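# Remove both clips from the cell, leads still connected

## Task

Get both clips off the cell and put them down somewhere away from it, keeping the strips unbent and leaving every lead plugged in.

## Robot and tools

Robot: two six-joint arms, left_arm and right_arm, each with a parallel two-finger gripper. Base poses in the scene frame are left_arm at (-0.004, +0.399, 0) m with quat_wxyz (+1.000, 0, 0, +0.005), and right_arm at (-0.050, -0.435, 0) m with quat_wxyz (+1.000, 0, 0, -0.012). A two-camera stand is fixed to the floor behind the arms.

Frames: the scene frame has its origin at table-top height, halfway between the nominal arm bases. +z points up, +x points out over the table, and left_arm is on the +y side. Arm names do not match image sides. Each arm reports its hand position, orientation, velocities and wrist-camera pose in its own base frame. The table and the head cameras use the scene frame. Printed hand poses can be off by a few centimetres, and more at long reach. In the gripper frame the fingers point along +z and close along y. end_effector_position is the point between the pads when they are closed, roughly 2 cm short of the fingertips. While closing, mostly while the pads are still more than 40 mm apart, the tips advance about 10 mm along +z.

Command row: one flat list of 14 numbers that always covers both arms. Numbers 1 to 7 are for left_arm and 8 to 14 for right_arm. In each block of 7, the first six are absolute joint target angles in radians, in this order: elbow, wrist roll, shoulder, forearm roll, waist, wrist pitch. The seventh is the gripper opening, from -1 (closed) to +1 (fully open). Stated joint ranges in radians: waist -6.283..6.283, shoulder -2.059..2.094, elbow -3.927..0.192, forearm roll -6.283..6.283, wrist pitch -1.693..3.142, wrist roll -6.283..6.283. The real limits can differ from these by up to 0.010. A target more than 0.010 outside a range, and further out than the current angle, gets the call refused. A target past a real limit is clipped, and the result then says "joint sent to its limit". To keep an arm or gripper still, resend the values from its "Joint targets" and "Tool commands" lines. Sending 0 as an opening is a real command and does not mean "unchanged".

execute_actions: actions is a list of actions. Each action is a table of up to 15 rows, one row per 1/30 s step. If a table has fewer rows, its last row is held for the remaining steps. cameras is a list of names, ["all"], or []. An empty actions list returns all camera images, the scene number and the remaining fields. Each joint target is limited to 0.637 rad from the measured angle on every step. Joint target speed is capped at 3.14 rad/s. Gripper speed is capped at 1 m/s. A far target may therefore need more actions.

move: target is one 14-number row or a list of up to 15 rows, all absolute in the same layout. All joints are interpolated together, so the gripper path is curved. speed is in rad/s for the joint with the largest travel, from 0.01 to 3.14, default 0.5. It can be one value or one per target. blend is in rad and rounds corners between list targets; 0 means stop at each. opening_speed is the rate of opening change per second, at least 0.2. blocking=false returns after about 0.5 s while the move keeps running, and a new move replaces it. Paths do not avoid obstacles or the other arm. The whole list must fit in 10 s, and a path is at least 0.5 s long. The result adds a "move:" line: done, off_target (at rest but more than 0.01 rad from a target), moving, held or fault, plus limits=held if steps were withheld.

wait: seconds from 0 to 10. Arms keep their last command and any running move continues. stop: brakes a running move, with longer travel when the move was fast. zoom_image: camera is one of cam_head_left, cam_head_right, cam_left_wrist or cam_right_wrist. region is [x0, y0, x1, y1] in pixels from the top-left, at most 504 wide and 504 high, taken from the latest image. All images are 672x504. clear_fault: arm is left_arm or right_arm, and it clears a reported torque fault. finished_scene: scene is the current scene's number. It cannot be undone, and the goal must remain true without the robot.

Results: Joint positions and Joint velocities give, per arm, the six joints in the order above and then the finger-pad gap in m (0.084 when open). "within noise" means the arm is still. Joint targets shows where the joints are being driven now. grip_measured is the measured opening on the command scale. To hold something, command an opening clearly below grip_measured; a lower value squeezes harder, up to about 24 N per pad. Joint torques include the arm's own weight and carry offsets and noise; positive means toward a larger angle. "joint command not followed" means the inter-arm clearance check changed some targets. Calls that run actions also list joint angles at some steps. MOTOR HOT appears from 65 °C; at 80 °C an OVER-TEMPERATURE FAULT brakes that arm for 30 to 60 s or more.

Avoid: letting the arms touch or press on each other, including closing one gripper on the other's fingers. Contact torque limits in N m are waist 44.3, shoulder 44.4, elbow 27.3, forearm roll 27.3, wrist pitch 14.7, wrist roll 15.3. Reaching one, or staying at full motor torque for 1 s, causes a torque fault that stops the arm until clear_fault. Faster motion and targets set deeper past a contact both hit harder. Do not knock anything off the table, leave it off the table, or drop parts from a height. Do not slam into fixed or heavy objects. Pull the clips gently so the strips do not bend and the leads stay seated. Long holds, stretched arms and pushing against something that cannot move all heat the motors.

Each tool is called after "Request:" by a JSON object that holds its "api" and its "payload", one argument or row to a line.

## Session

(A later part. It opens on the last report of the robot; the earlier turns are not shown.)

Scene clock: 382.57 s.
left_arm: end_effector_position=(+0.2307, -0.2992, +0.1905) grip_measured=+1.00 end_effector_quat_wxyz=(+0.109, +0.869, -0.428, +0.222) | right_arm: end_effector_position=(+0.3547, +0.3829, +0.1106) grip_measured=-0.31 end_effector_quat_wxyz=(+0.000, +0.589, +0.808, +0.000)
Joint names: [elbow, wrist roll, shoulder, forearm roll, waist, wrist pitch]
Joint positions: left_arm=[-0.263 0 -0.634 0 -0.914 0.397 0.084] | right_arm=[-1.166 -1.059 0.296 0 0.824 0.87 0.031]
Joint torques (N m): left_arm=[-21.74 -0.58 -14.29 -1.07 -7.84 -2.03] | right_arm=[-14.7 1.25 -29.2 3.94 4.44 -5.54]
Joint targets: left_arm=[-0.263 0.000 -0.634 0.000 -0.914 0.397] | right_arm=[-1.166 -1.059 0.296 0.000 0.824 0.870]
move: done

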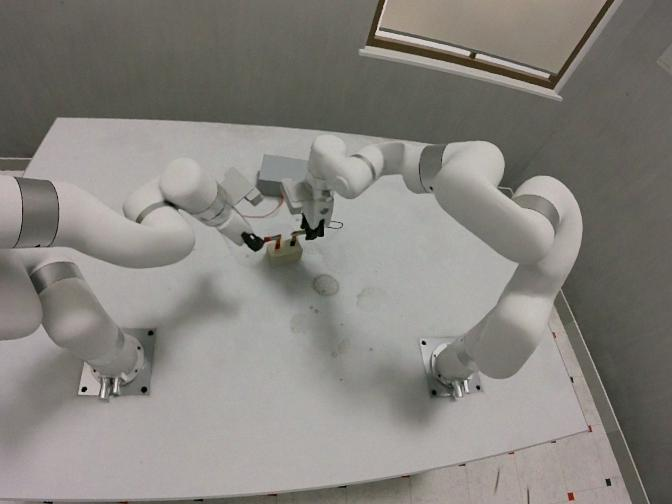

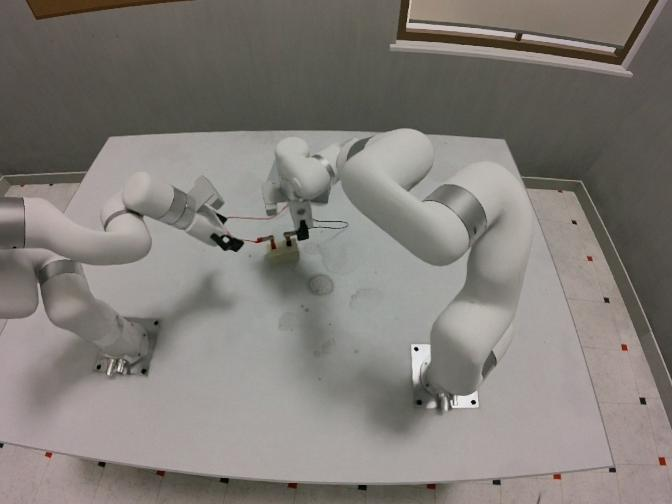

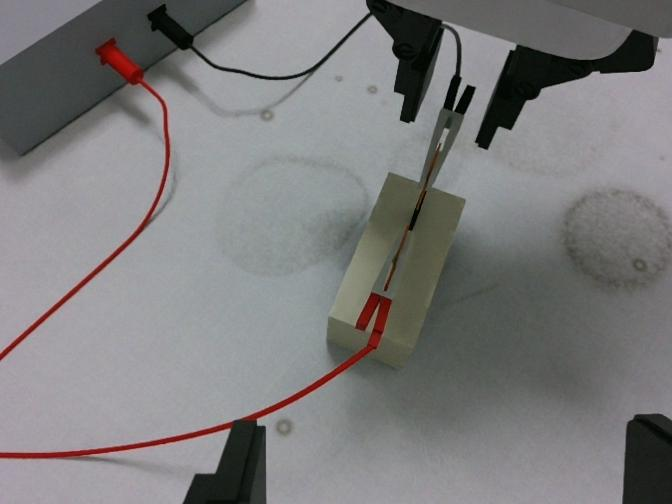

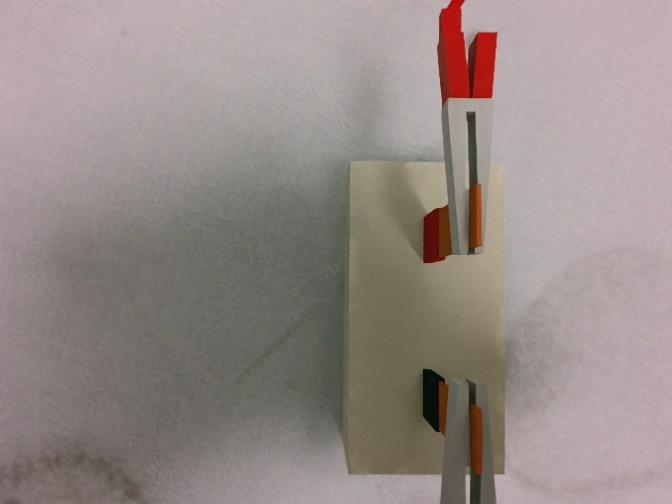

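Request:
{"api": "move", "payload": {
  "target": [-0.263,0,-0.634,0,-0.914,0.397,1,-1.1662,-1.0593,0.2959,0,0.8237,0.8703,-0.55],
  "opening_speed": 0.3,
  "cameras": ["cam_left_wrist","cam_right_wrist"]
}}

Request:
{"api": "zoom_image", "payload": {
  "camera": "cam_left_wrist",
  "region": [380, 0, 540, 160]
}}

Scene clock: 405.63 s.
left_arm: end_effector_position=(+0.2307, -0.2992, +0.1905) grip_measured=+1.00 end_effector_quat_wxyz=(+0.109, +0.869, -0.428, +0.222) | right_arm: end_effector_position=(+0.3547, +0.3829, +0.1105) grip_measured=-0.57 end_effector_quat_wxyz=(+0.000, +0.589, +0.808, +0.000)
Joint names: [elbow, wrist roll, shoulder, forearm roll, waist, wrist pitch]
Joint positions: left_arm=[-0.263 0 -0.634 0 -0.914 0.397 0.084] | right_arm=[-1.166 -1.059 0.296 0 0.824 0.87 0.019]
Joint torques (N m): left_arm=[-21.79 -0.47 -14.52 -0.9 -7.91 -2.07] | right_arm=[-14.7 1.26 -29.44 3.87 4.68 -5.47]
Joint targets: left_arm=[-0.263 0.000 -0.634 0.000 -0.914 0.397] | right_arm=[-1.166 -1.059 0.296 0.000 0.824 0.870]
move: done
Images, in order (width x height): cam_left_wrist 672x504, cam_right_wrist 672x504.

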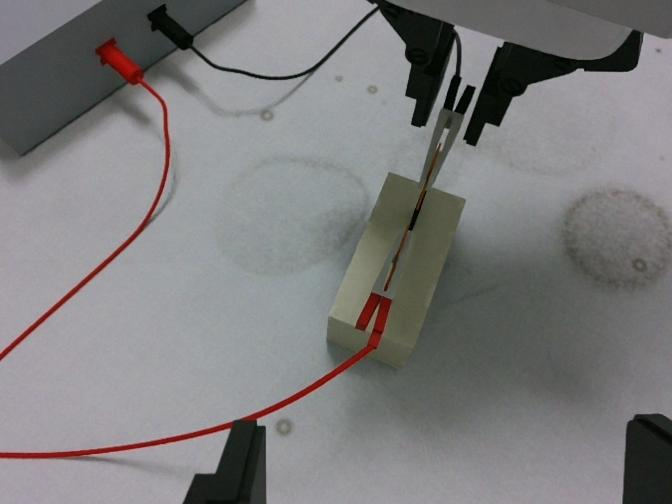

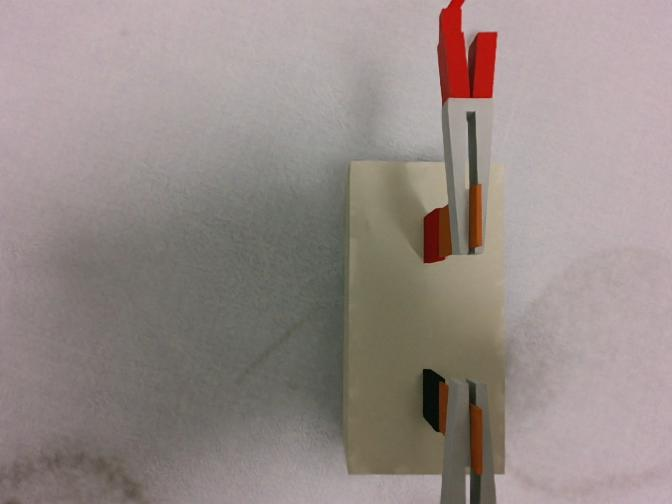

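Scaled by 3.150.

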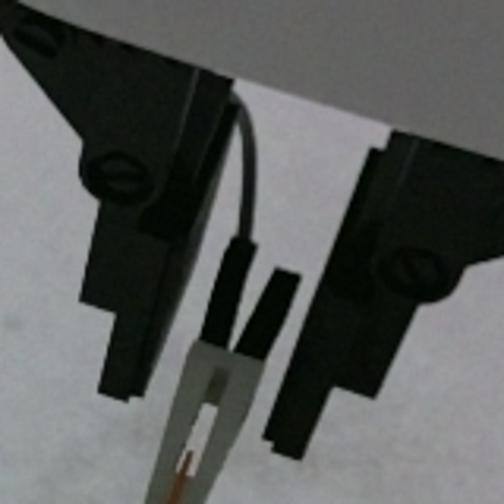

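Request:
{"api": "move", "payload": {
  "target": [-0.263,0,-0.634,0,-0.914,0.397,1,-1.1662,-1.0593,0.2959,0,0.8237,0.8703,-0.68],
  "opening_speed": 0.2,
  "cameras": ["cam_left_wrist","cam_right_wrist"]
}}

Request:
{"api": "zoom_image", "payload": {
  "camera": "cam_left_wrist",
  "region": [380, 0, 540, 160]
}}

Request:
{"api": "zoom_image", "payload": {
  "camera": "cam_right_wrist",
  "region": [380, 340, 540, 504]
}}

Scene clock: 418.87 s.
left_arm: end_effector_position=(+0.2307, -0.2992, +0.1905) grip_measured=+1.00 end_effector_quat_wxyz=(+0.109, +0.869, -0.428, +0.222) | right_arm: end_effector_position=(+0.3547, +0.3829, +0.1105) grip_measured=-0.70 end_effector_quat_wxyz=(+0.000, +0.589, +0.808, +0.000)
Joint names: [elbow, wrist roll, shoulder, forearm roll, waist, wrist pitch]
Joint positions: left_arm=[-0.263 0 -0.634 0 -0.914 0.397 0.084] | right_arm=[-1.166 -1.059 0.296 0 0.824 0.87 0.013]
Joint torques (N m): left_arm=[-22.01 -0.31 -14.2 -0.75 -7.82 -2.06] | right_arm=[-14.97 1.34 -29.46 4.1 4.95 -5.42]
Joint targets: left_arm=[-0.263 0.000 -0.634 0.000 -0.914 0.397] | right_arm=[-1.166 -1.059 0.296 0.000 0.824 0.870]
move: done
Images, in order (width x height): cam_left_wrist 672x504, cam_right_wrist 672x504.

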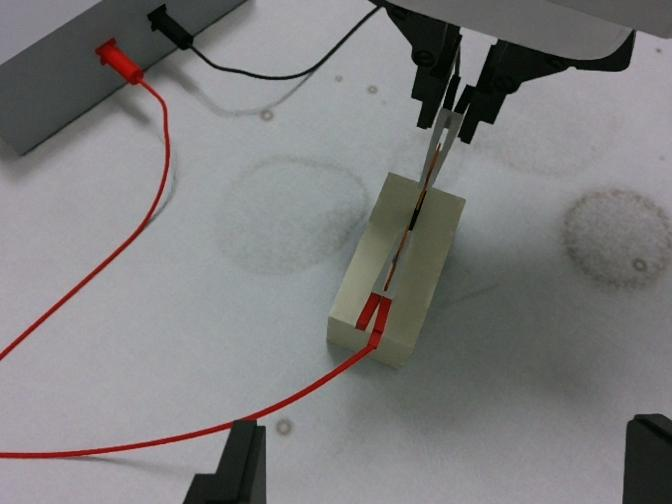

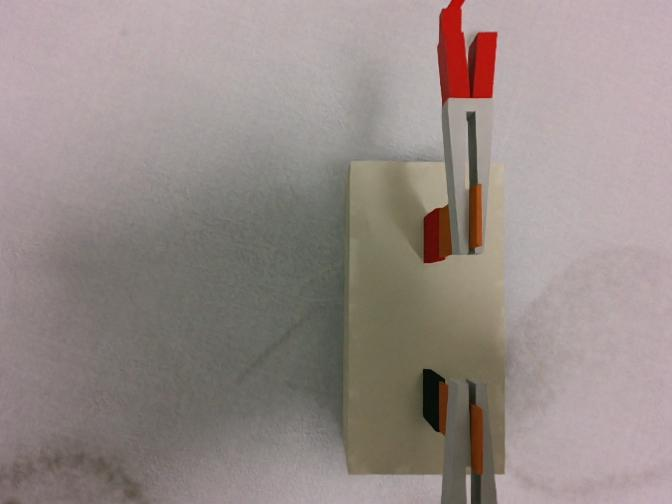

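Scaled by 3.150.

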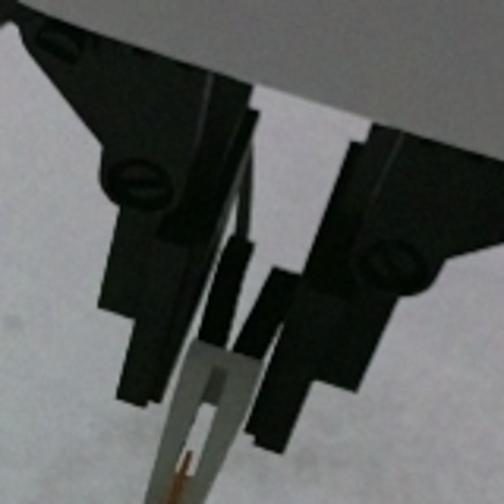

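Scaled by 3.073.

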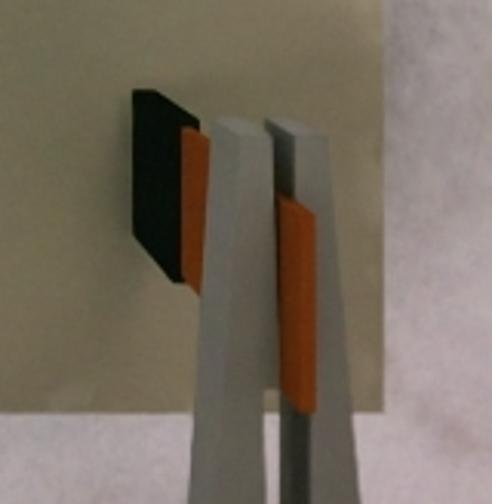

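Request:
{"api": "move", "payload": {
  "target": [
    [-0.263,0,-0.634,0,-0.914,0.397,1,-1.1632,-1.0585,0.2938,0,0.8245,0.8694,-0.66],
    [-0.263,0,-0.634,0,-0.914,0.397,1,-1.1632,-1.0585,0.2938,0,0.8245,0.8694,-0.8]
  ],
  "opening_speed": 0.2,
  "cameras": ["cam_left_wrist","cam_right_wrist"]
}}

Request:
{"api": "zoom_image", "payload": {
  "camera": "cam_left_wrist",
  "region": [380, 0, 540, 160]
}}

Request:
{"api": "zoom_image", "payload": {
  "camera": "cam_right_wrist",
  "region": [380, 340, 540, 504]
}}

Scene clock: 447.53 s.
left_arm: end_effector_position=(+0.2307, -0.2992, +0.1905) grip_measured=+1.00 end_effector_quat_wxyz=(+0.109, +0.869, -0.428, +0.222) | right_arm: end_effector_position=(+0.3539, +0.3827, +0.1105) grip_measured=-0.76 end_effector_quat_wxyz=(+0.000, +0.589, +0.808, +0.000)
Joint names: [elbow, wrist roll, shoulder, forearm roll, waist, wrist pitch]
Joint positions: left_arm=[-0.263 0 -0.634 0 -0.914 0.397 0.084] | right_arm=[-1.163 -1.058 0.294 0 0.825 0.869 0.011]
Joint torques (N m): left_arm=[-22.13 -0.36 -14.14 -0.7 -7.85 -2.04] | right_arm=[-15.34 1.3 -40.56 4.05 4.48 -5.6]
Joint targets: left_arm=[-0.263 0.000 -0.634 0.000 -0.914 0.397] | right_arm=[-1.163 -1.058 0.294 0.000 0.825 0.869]
move: done
Images, in order (width x height): cam_left_wrist 672x504, cam_right_wrist 672x504.

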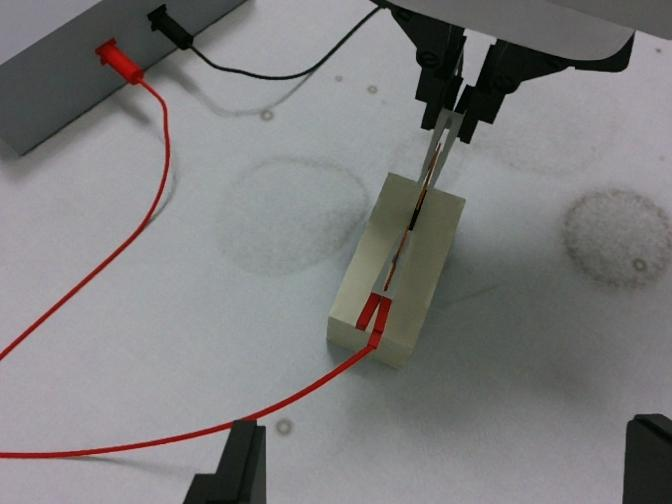

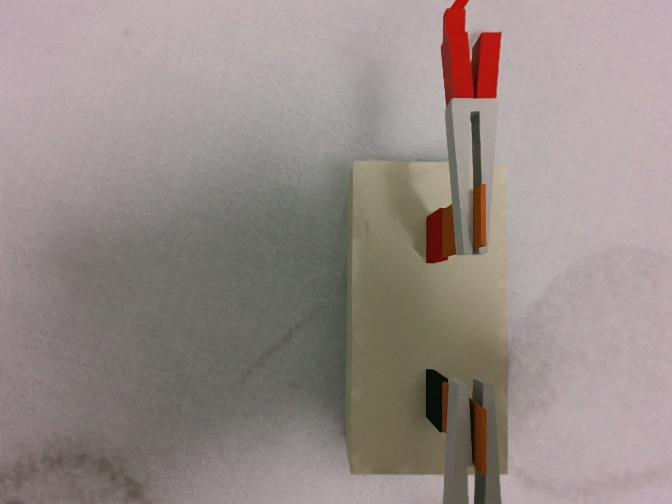

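Scaled by 3.150.

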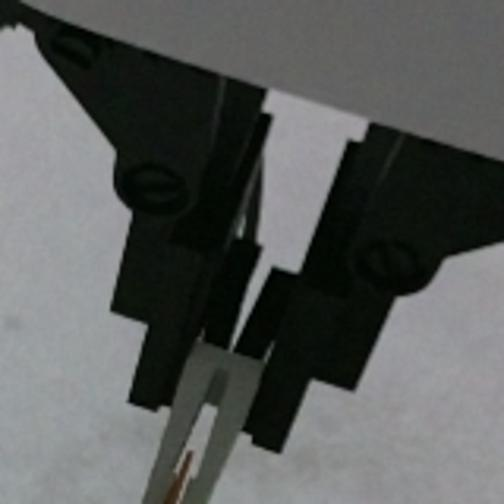

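Scaled by 3.073.

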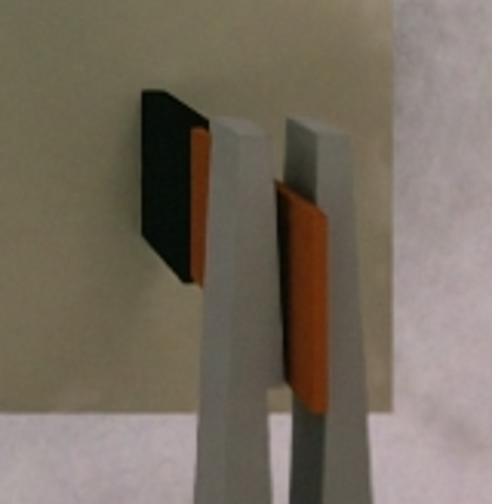

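Request:
{"api": "move", "payload": {
  "target": [-0.263,0,-0.634,0,-0.914,0.397,1,-1.1632,-1.0585,0.2938,0,0.8245,0.8694,-0.92],
  "opening_speed": 0.2,
  "cameras": ["cam_left_wrist","cam_right_wrist"]
}}

Request:
{"api": "zoom_image", "payload": {
  "camera": "cam_right_wrist",
  "region": [380, 340, 540, 504]
}}

Request:
{"api": "zoom_image", "payload": {
  "camera": "cam_left_wrist",
  "region": [380, 80, 480, 240]
}}

Scene clock: 458.53 s.
left_arm: end_effector_position=(+0.2307, -0.2992, +0.1905) grip_measured=+1.00 end_effector_quat_wxyz=(+0.109, +0.869, -0.428, +0.222) | right_arm: end_effector_position=(+0.3539, +0.3827, +0.1105) grip_measured=-0.76 end_effector_quat_wxyz=(+0.000, +0.589, +0.808, +0.000)
Joint names: [elbow, wrist roll, shoulder, forearm roll, waist, wrist pitch]
Joint positions: left_arm=[-0.263 0 -0.634 0 -0.914 0.397 0.084] | right_arm=[-1.163 -1.059 0.294 0 0.825 0.869 0.011]
Joint torques (N m): left_arm=[-22.28 -0.27 -13.92 -0.61 -7.56 -2.1] | right_arm=[-17.6 1.27 -40.38 3.98 3.36 -5.6]
Joint targets: left_arm=[-0.263 0.000 -0.634 0.000 -0.914 0.397] | right_arm=[-1.163 -1.058 0.294 0.000 0.825 0.869]
move: done
Images, in order (width x height): cam_left_wrist 672x504, cam_right_wrist 672x504.

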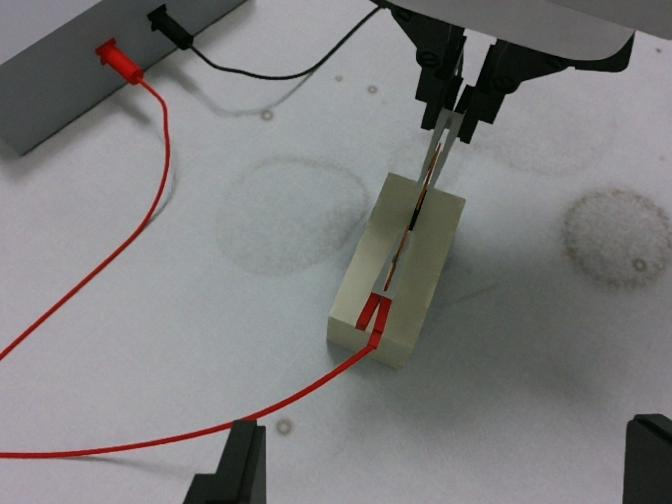

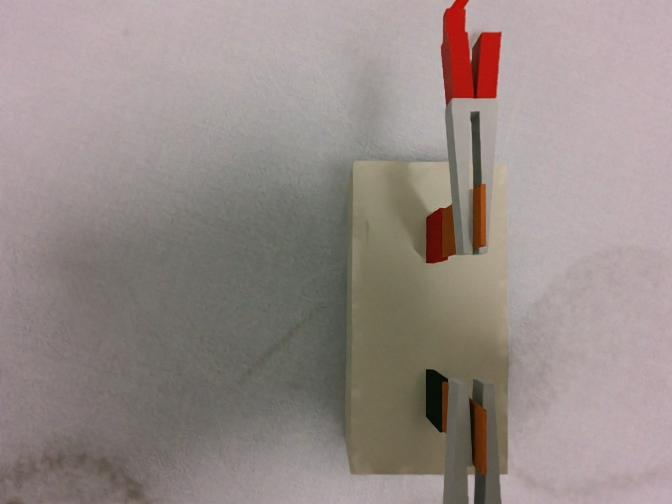

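Scaled by 3.073.

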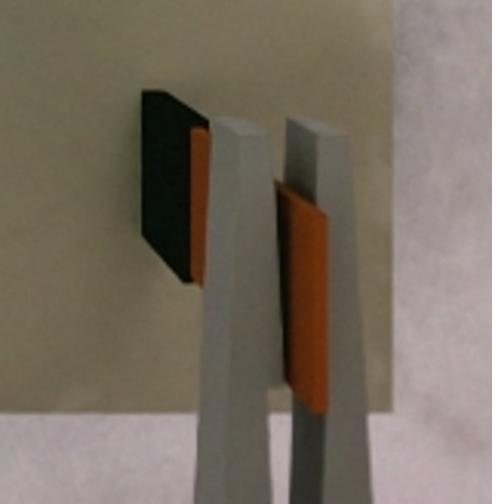

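Scaled by 3.150.

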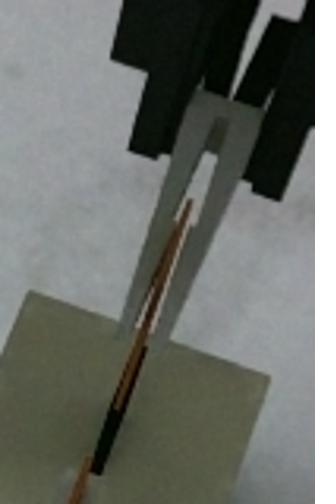

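Request:
{"api": "move", "payload": {
  "target": [
    [-0.263,0,-0.634,0,-0.914,0.397,1,-1.1732,-1.0585,0.2784,0,0.8245,0.8948,-0.92],
    [-0.263,0,-0.634,0,-0.914,0.397,1,-1.1898,-1.0585,0.2566,0,0.8245,0.9332,-0.92]
  ],
  "speed": 0.05,
  "blend": 0.005,
  "cameras": ["cam_left_wrist","cam_right_wrist"]
}}

Request:
{"api": "zoom_image", "payload": {
  "camera": "cam_left_wrist",
  "region": [360, 40, 500, 240]
}}

Scene clock: 488.83 s.
left_arm: end_effector_position=(+0.2307, -0.2992, +0.1905) grip_measured=+1.00 end_effector_quat_wxyz=(+0.109, +0.869, -0.428, +0.222) | right_arm: end_effector_position=(+0.3539, +0.3827, +0.1355) grip_measured=-0.76 end_effector_quat_wxyz=(+0.000, +0.589, +0.808, +0.000)
Joint names: [elbow, wrist roll, shoulder, forearm roll, waist, wrist pitch]
Joint positions: left_arm=[-0.263 0 -0.634 0 -0.914 0.397 0.084] | right_arm=[-1.19 -1.058 0.257 0 0.825 0.933 0.011]
Joint torques (N m): left_arm=[-22.58 -0.22 -13.98 -0.76 -7.52 -2.13] | right_arm=[-19.1 1.25 -40.03 4.04 2.28 0.91]
Joint targets: left_arm=[-0.263 0.000 -0.634 0.000 -0.914 0.397] | right_arm=[-1.190 -1.058 0.257 0.000 0.825 0.933]
move: done
Images, in order (width x height): cam_left_wrist 672x504, cam_right_wrist 672x504.

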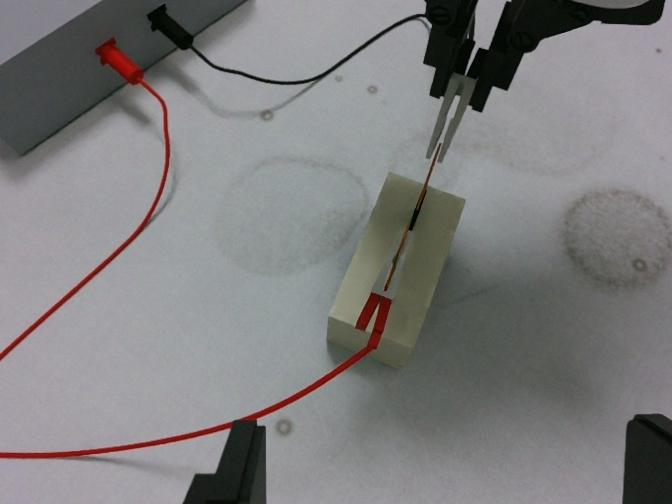

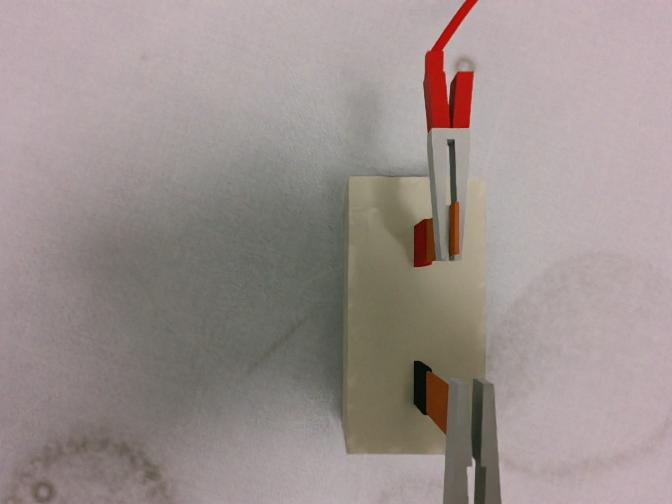

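Scaled by 2.520.

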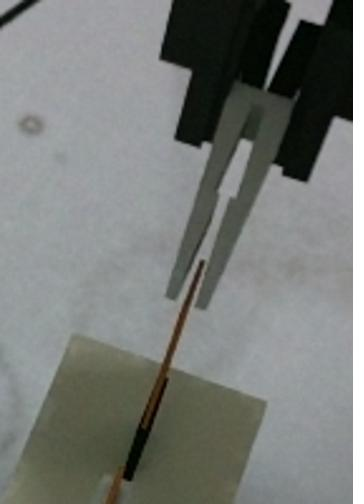

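Request:
{"api": "move", "payload": {
  "target": [
    [-0.263,0,-0.634,0,-0.914,0.397,1,-1.2224,-1.0585,0.2244,0,0.8245,0.9981,-0.92],
    [-0.263,0,-0.634,0,-0.914,0.397,1,-1.1405,-1.2792,0.1626,0,0.6038,0.9780,-0.92],
    [-0.263,0,-0.634,0,-0.914,0.397,1,-1.0468,-1.2792,0.3288,0,0.6038,0.7180,-0.92]
  ],
  "speed": [0.1,0.15,0.15],
  "blend": [0.01,0.03,0],
  "cameras": ["all"]
}}

Scene clock: 510.20 s.
left_arm: end_effector_position=(+0.2307, -0.2992, +0.1905) grip_measured=+1.00 end_effector_quat_wxyz=(+0.109, +0.869, -0.428, +0.222) | right_arm: end_effector_position=(+0.4134, +0.2851, +0.0606) grip_measured=-0.76 end_effector_quat_wxyz=(+0.000, +0.589, +0.808, +0.000)
Joint names: [elbow, wrist roll, shoulder, forearm roll, waist, wrist pitch]
Joint positions: left_arm=[-0.263 0 -0.634 0 -0.914 0.397 0.084] | right_arm=[-1.047 -1.279 0.329 0 0.604 0.718 0.011]
Joint torques (N m): left_arm=[-22.54 0.04 -13.64 -0.49 -7.7 -2.08] | right_arm=[-13.54 -1.55 -28.46 4.13 -4.55 -5.64]
Joint targets: left_arm=[-0.263 0.000 -0.634 0.000 -0.914 0.397] | right_arm=[-1.047 -1.279 0.329 0.000 0.604 0.718]
move: done

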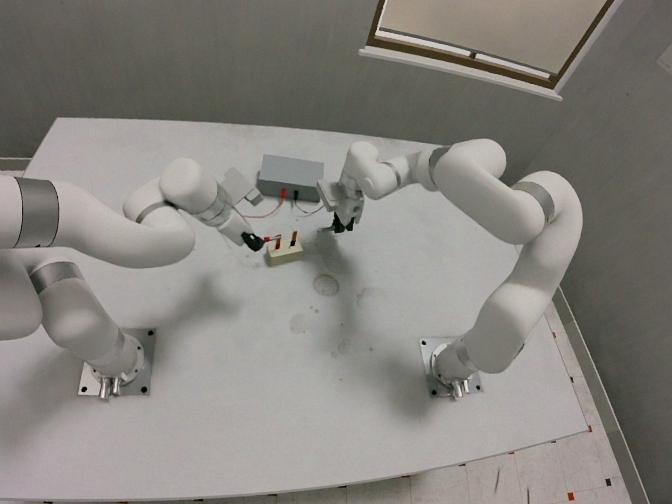

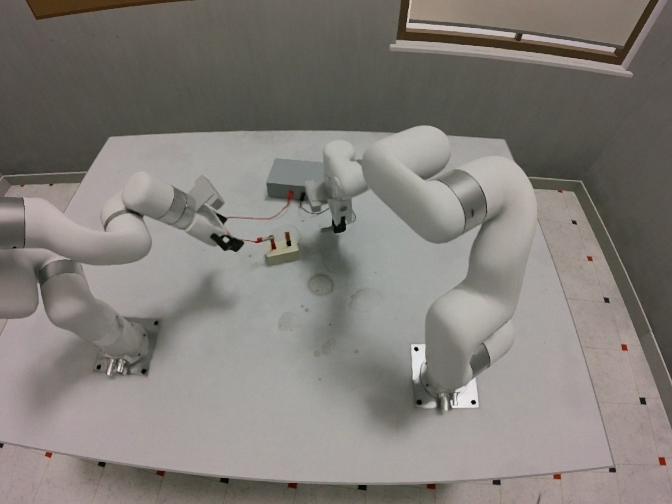

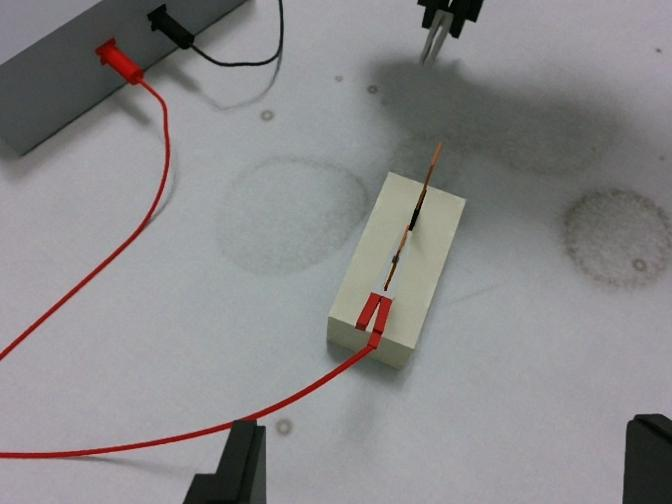

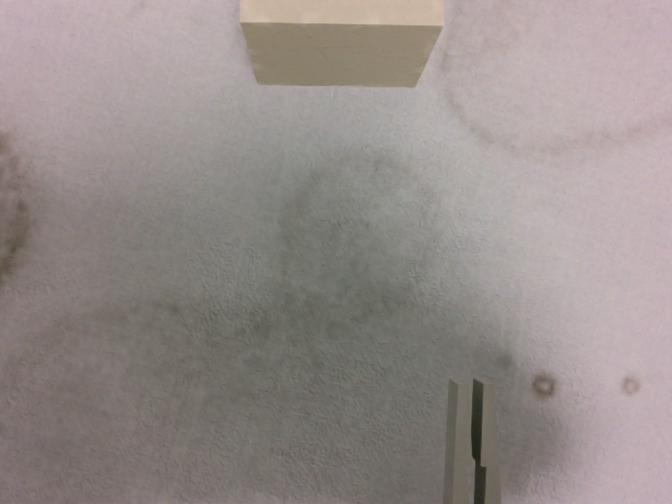

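Request:
{"api": "move", "payload": {
  "target": [
    [-0.263,0,-0.634,0,-0.914,0.397,1,-1.0374,-1.2792,0.4025,0,0.6038,0.6349,-0.92]
  ],
  "speed": 0.06,
  "cameras": ["cam_left_wrist","cam_right_wrist"]
}}

Request:
{"api": "zoom_image", "payload": {
  "camera": "cam_left_wrist",
  "region": [360, 0, 500, 100]
}}

Scene clock: 519.53 s.
left_arm: end_effector_position=(+0.2307, -0.2992, +0.1905) grip_measured=+1.00 end_effector_quat_wxyz=(+0.109, +0.869, -0.428, +0.222) | right_arm: end_effector_position=(+0.4134, +0.2851, +0.0265) grip_measured=-0.76 end_effector_quat_wxyz=(+0.000, +0.589, +0.808, +0.000)
Joint names: [elbow, wrist roll, shoulder, forearm roll, waist, wrist pitch]
Joint positions: left_arm=[-0.263 0 -0.634 0 -0.914 0.397 0.084] | right_arm=[-1.037 -1.279 0.402 0 0.604 0.635 0.011]
Joint torques (N m): left_arm=[-22.66 0.19 -13.85 -0.43 -7.8 -2.04] | right_arm=[-12.77 -1.48 -29.38 4.11 -4.07 -5.61]
Joint targets: left_arm=[-0.263 0.000 -0.634 0.000 -0.914 0.397] | right_arm=[-1.037 -1.279 0.403 0.000 0.604 0.635]
move: done
Images, in order (width x height): cam_left_wrist 672x504, cam_right_wrist 672x504.

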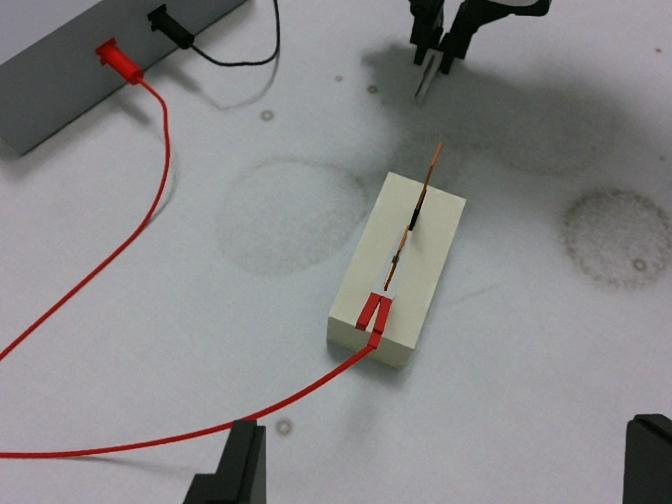

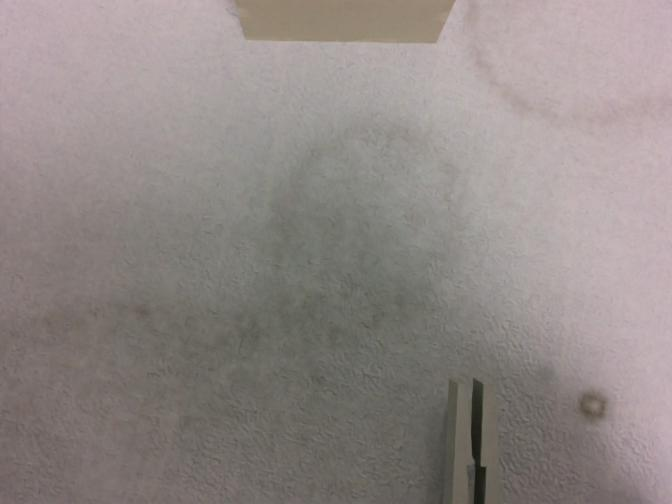

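Scaled by 3.600.

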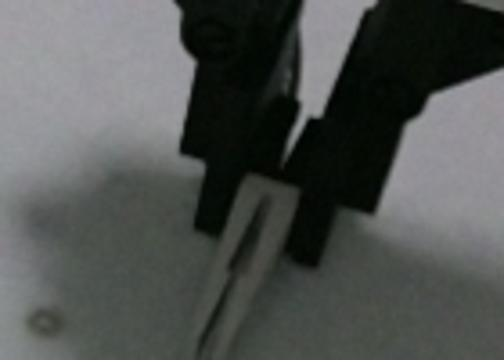

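Request:
{"api": "move", "payload": {
  "target": [
    [-0.263,0,-0.634,0,-0.914,0.397,1,-1.0363,-1.2792,0.4112,0,0.6038,0.6251,-0.92],
    [-0.263,0,-0.634,0,-0.914,0.397,1,-1.0363,-1.2792,0.4112,0,0.6038,0.6251,-0.5]
  ],
  "speed": 0.04,
  "opening_speed": 0.2,
  "cameras": ["cam_left_wrist","cam_right_wrist"]
}}

Request:
{"api": "zoom_image", "payload": {
  "camera": "cam_left_wrist",
  "region": [360, 0, 500, 140]
}}

Scene clock: 540.40 s.
left_arm: end_effector_position=(+0.2307, -0.2992, +0.1905) grip_measured=+1.00 end_effector_quat_wxyz=(+0.109, +0.869, -0.428, +0.222) | right_arm: end_effector_position=(+0.4133, +0.2850, +0.0225) grip_measured=-0.52 end_effector_quat_wxyz=(+0.000, +0.589, +0.808, +0.000)
Joint names: [elbow, wrist roll, shoulder, forearm roll, waist, wrist pitch]
Joint positions: left_arm=[-0.263 0 -0.634 0 -0.914 0.397 0.084] | right_arm=[-1.036 -1.279 0.411 0 0.604 0.625 0.021]
Joint torques (N m): left_arm=[-22.88 0.2 -13.76 -0.44 -7.69 -2.07] | right_arm=[-8.37 -1.42 -18.12 4.02 -3.98 -3.71]
Joint targets: left_arm=[-0.263 0.000 -0.634 0.000 -0.914 0.397] | right_arm=[-1.036 -1.279 0.411 0.000 0.604 0.625]
move: done
Images, in order (width x height): cam_left_wrist 672x504, cam_right_wrist 672x504.

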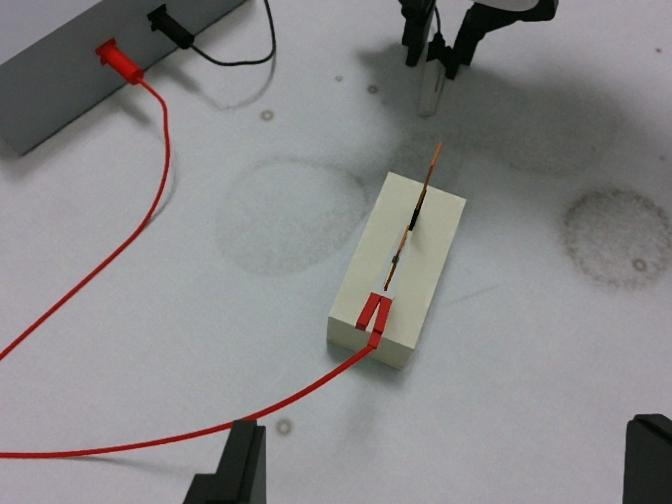

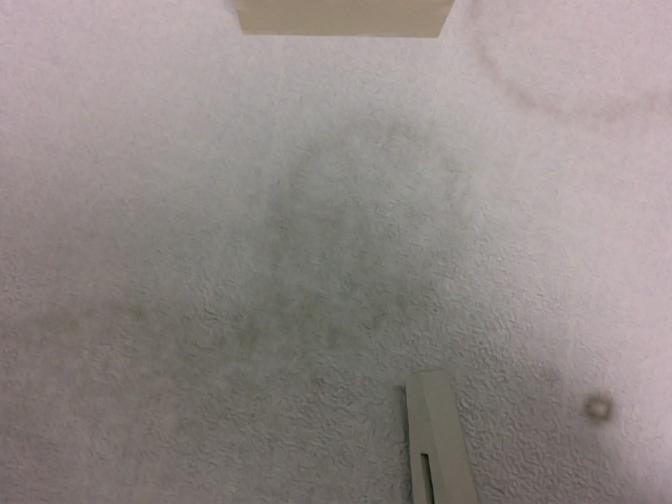

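Scaled by 3.600.

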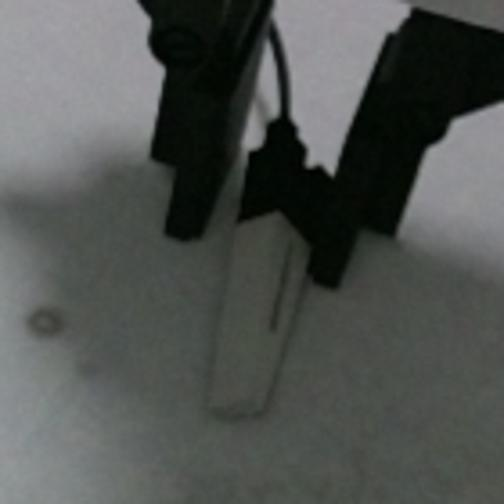

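Request:
{"api": "move", "payload": {
  "target": [
    [-0.263,0,-0.634,0,-0.914,0.397,1,-1.0363,-1.2792,0.4112,0,0.6038,0.6251,-0.1],
    [-0.263,0,-0.634,0,-0.914,0.397,1,-1.0468,-1.2792,0.3288,0,0.6038,0.7180,-0.1],
    [-0.263,0,-0.634,0,-0.914,0.397,1,-1.1405,-1.2792,0.1626,0,0.6038,0.9780,-0.1]
  ],
  "speed": [0.1,0.08,0.3],
  "blend": [0,0.02,0],
  "opening_speed": 0.3,
  "cameras": ["all"]
}}

Scene clock: 553.07 s.
left_arm: end_effector_position=(+0.2307, -0.2992, +0.1905) grip_measured=+1.00 end_effector_quat_wxyz=(+0.109, +0.869, -0.428, +0.222) | right_arm: end_effector_position=(+0.4134, +0.2851, +0.1605) grip_measured=-0.11 end_effector_quat_wxyz=(+0.000, +0.589, +0.808, +0.000)
Joint names: [elbow, wrist roll, shoulder, forearm roll, waist, wrist pitch]
Joint positions: left_arm=[-0.263 0 -0.634 0 -0.914 0.397 0.084] | right_arm=[-1.14 -1.279 0.163 0 0.604 0.978 0.039]
Joint torques (N m): left_arm=[-23.38 0.2 -13.56 -0.23 -7.85 -1.99] | right_arm=[-19.22 -1.44 -37.89 4.06 -3.58 0.71]
Joint targets: left_arm=[-0.263 0.000 -0.634 0.000 -0.914 0.397] | right_arm=[-1.141 -1.279 0.163 0.000 0.604 0.978]
move: done

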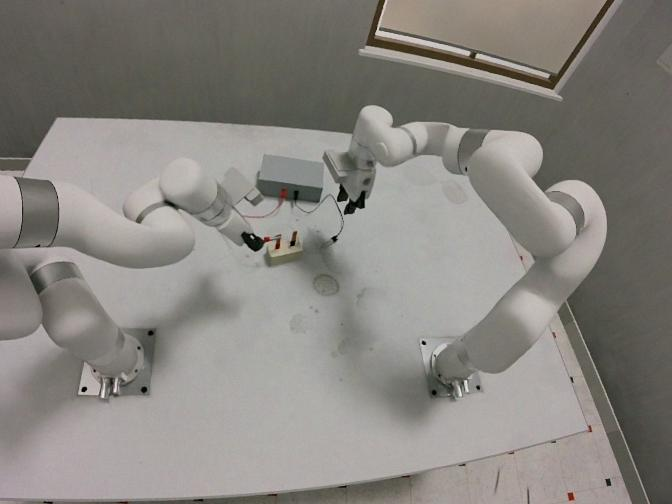

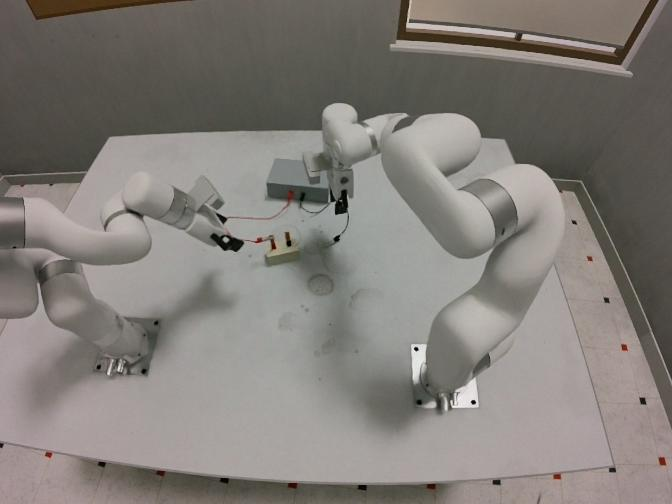

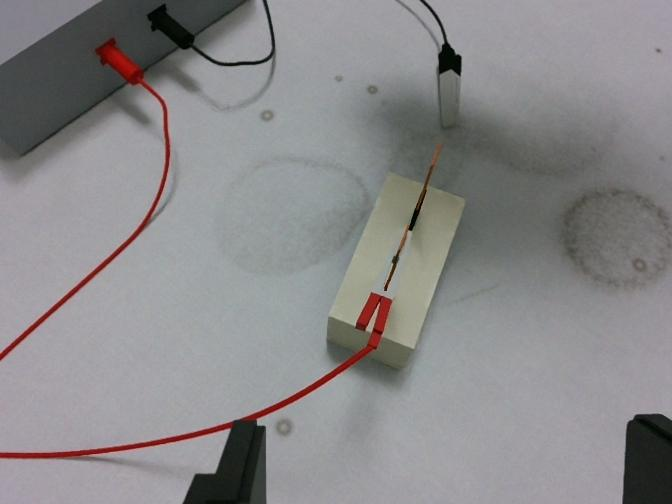

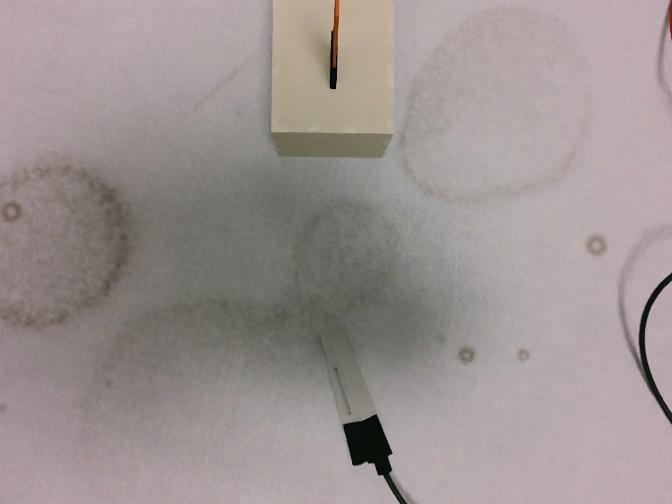

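Request:
{"api": "move", "payload": {
  "target": [
    [-1.288,0.596,0.990,0.236,-0.123,-1.181,1,-1.5615,-1.2792,0.173,0,0.6038,1.3883,-0.29],
    [-1.288,0.596,0.990,0.236,-0.123,-1.181,1,-1.5615,2.2755,0.173,0,1.0169,1.3883,-0.29]
  ],
  "speed": [0.6,1.2]
}}

Request:
{"api": "move", "payload": {
  "target": [-1.288,0.596,0.990,0.236,-0.123,-1.181,1,-1.5945,2.2755,0.4822,0,1.0169,1.1123,-0.29],
  "speed": 0.25,
  "cameras": ["all"]
}}

Scene clock: 602.60 s.
left_arm: end_effector_position=(+0.6796, -0.1456, +0.1242) grip_measured=+1.00 end_effector_quat_wxyz=(-0.108, +0.649, -0.358, +0.662) | right_arm: end_effector_position=(+0.2781, +0.4496, +0.3007) grip_measured=-0.31 end_effector_quat_wxyz=(+0.000, +0.808, -0.589, +0.000)
Joint names: [elbow, wrist roll, shoulder, forearm roll, waist, wrist pitch]
Joint positions: left_arm=[-1.288 0.596 0.99 0.236 -0.123 -1.181 0.084] | right_arm=[-1.562 2.275 0.173 0 1.017 1.388 0.031]
Joint torques (N m): left_arm=[-14.32 0.87 -24.2 1.09 7.33 -1.01] | right_arm=[-19.48 1.28 -34.61 3.92 4.71 0.29]
Joint targets: left_arm=[-1.288 0.596 0.990 0.236 -0.123 -1.181] | right_arm=[-1.562 2.276 0.173 0.000 1.017 1.388]
move: done

Scene clock: 604.27 s.
left_arm: end_effector_position=(+0.6796, -0.1456, +0.1242) grip_measured=+1.00 end_effector_quat_wxyz=(-0.108, +0.649, -0.358, +0.662) | right_arm: end_effector_position=(+0.3139, +0.5075, +0.1607) grip_measured=-0.31 end_effector_quat_wxyz=(+0.000, +0.808, -0.589, +0.000)
Joint names: [elbow, wrist roll, shoulder, forearm roll, waist, wrist pitch]
Joint positions: left_arm=[-1.288 0.596 0.99 0.236 -0.123 -1.181 0.084] | right_arm=[-1.595 2.276 0.482 0 1.017 1.112 0.031]
Joint torques (N m): left_arm=[-13.25 0.97 -24.64 1.14 7.24 -0.99] | right_arm=[-19.79 1.16 -35.11 3.88 4.67 -5.56]
Joint targets: left_arm=[-1.288 0.596 0.990 0.236 -0.123 -1.181] | right_arm=[-1.594 2.276 0.482 0.000 1.017 1.112]
move: done

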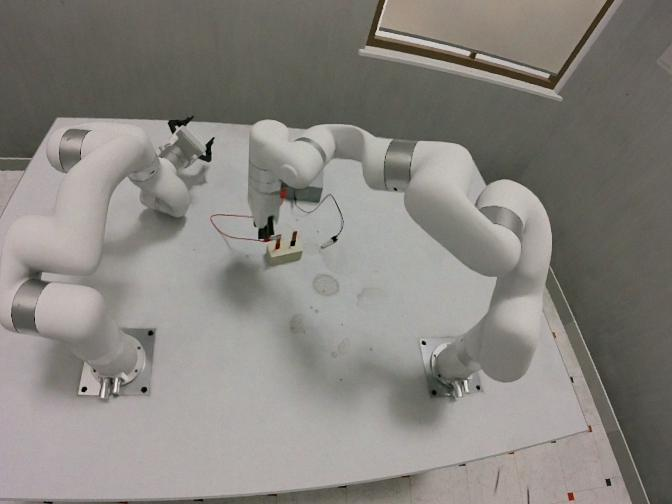

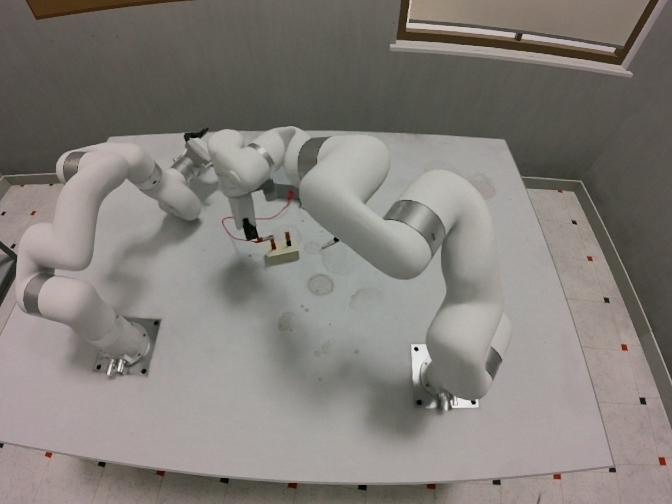

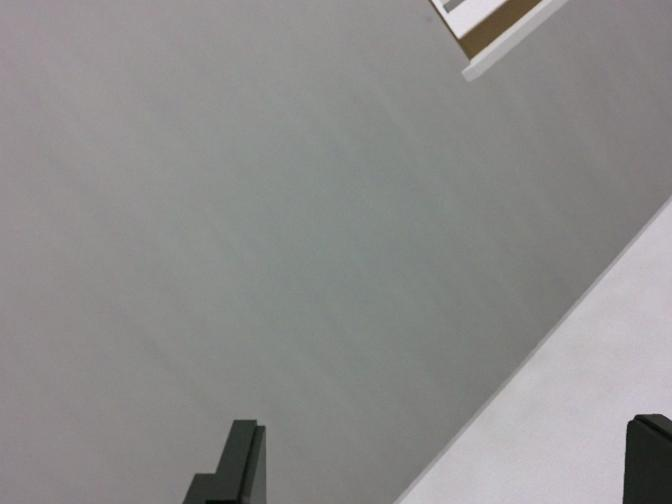

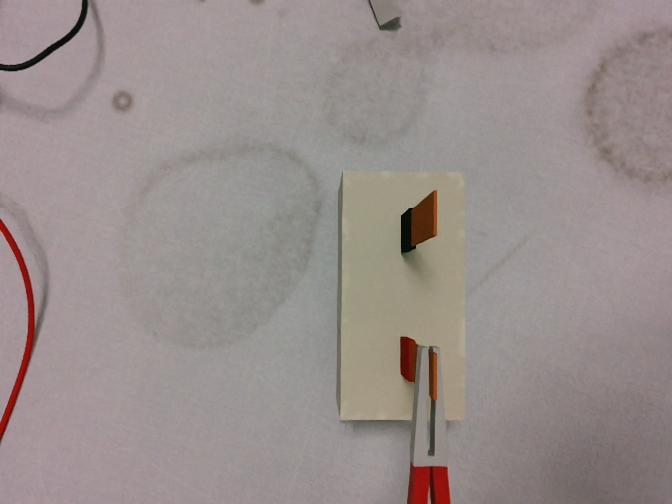

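Request:
{"api": "move", "payload": {
  "target": [
    [-1.288,0.596,0.990,0.236,-0.123,-1.181,1,-1.5606,2.2622,0.4602,0,1.0036,1.1004,-0.29],
    [-1.288,0.596,0.990,0.236,-0.123,-1.181,1,-1.5194,2.2622,0.4917,0,1.0036,1.0276,-0.29]
  ],
  "speed": [0.1,0.15],
  "cameras": ["cam_right_wrist"]
}}

Scene clock: 650.70 s.
left_arm: end_effector_position=(+0.6796, -0.1456, +0.1242) grip_measured=+1.00 end_effector_quat_wxyz=(-0.108, +0.649, -0.358, +0.662) | right_arm: end_effector_position=(+0.3174, +0.4983, +0.1304) grip_measured=-0.31 end_effector_quat_wxyz=(+0.000, +0.808, -0.589, +0.000)
Joint names: [elbow, wrist roll, shoulder, forearm roll, waist, wrist pitch]
Joint positions: left_arm=[-1.288 0.596 0.99 0.236 -0.123 -1.181 0.084] | right_arm=[-1.519 2.262 0.492 0 1.004 1.028 0.031]
Joint torques (N m): left_arm=[-13.34 0.88 -24.62 0.98 7.06 -1.02] | right_arm=[-15.49 -1.58 -34.93 3.88 -4.47 -5.61]
Joint targets: left_arm=[-1.288 0.596 0.990 0.236 -0.123 -1.181] | right_arm=[-1.519 2.262 0.492 0.000 1.004 1.028]
move: done
Images, in order (width x height): cam_right_wrist 672x504.

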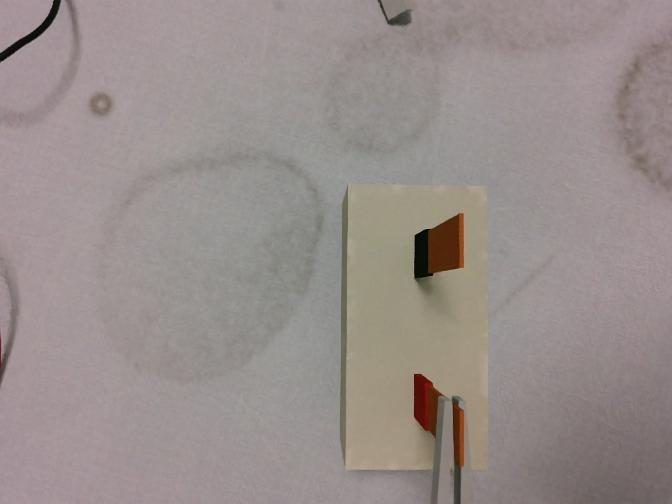

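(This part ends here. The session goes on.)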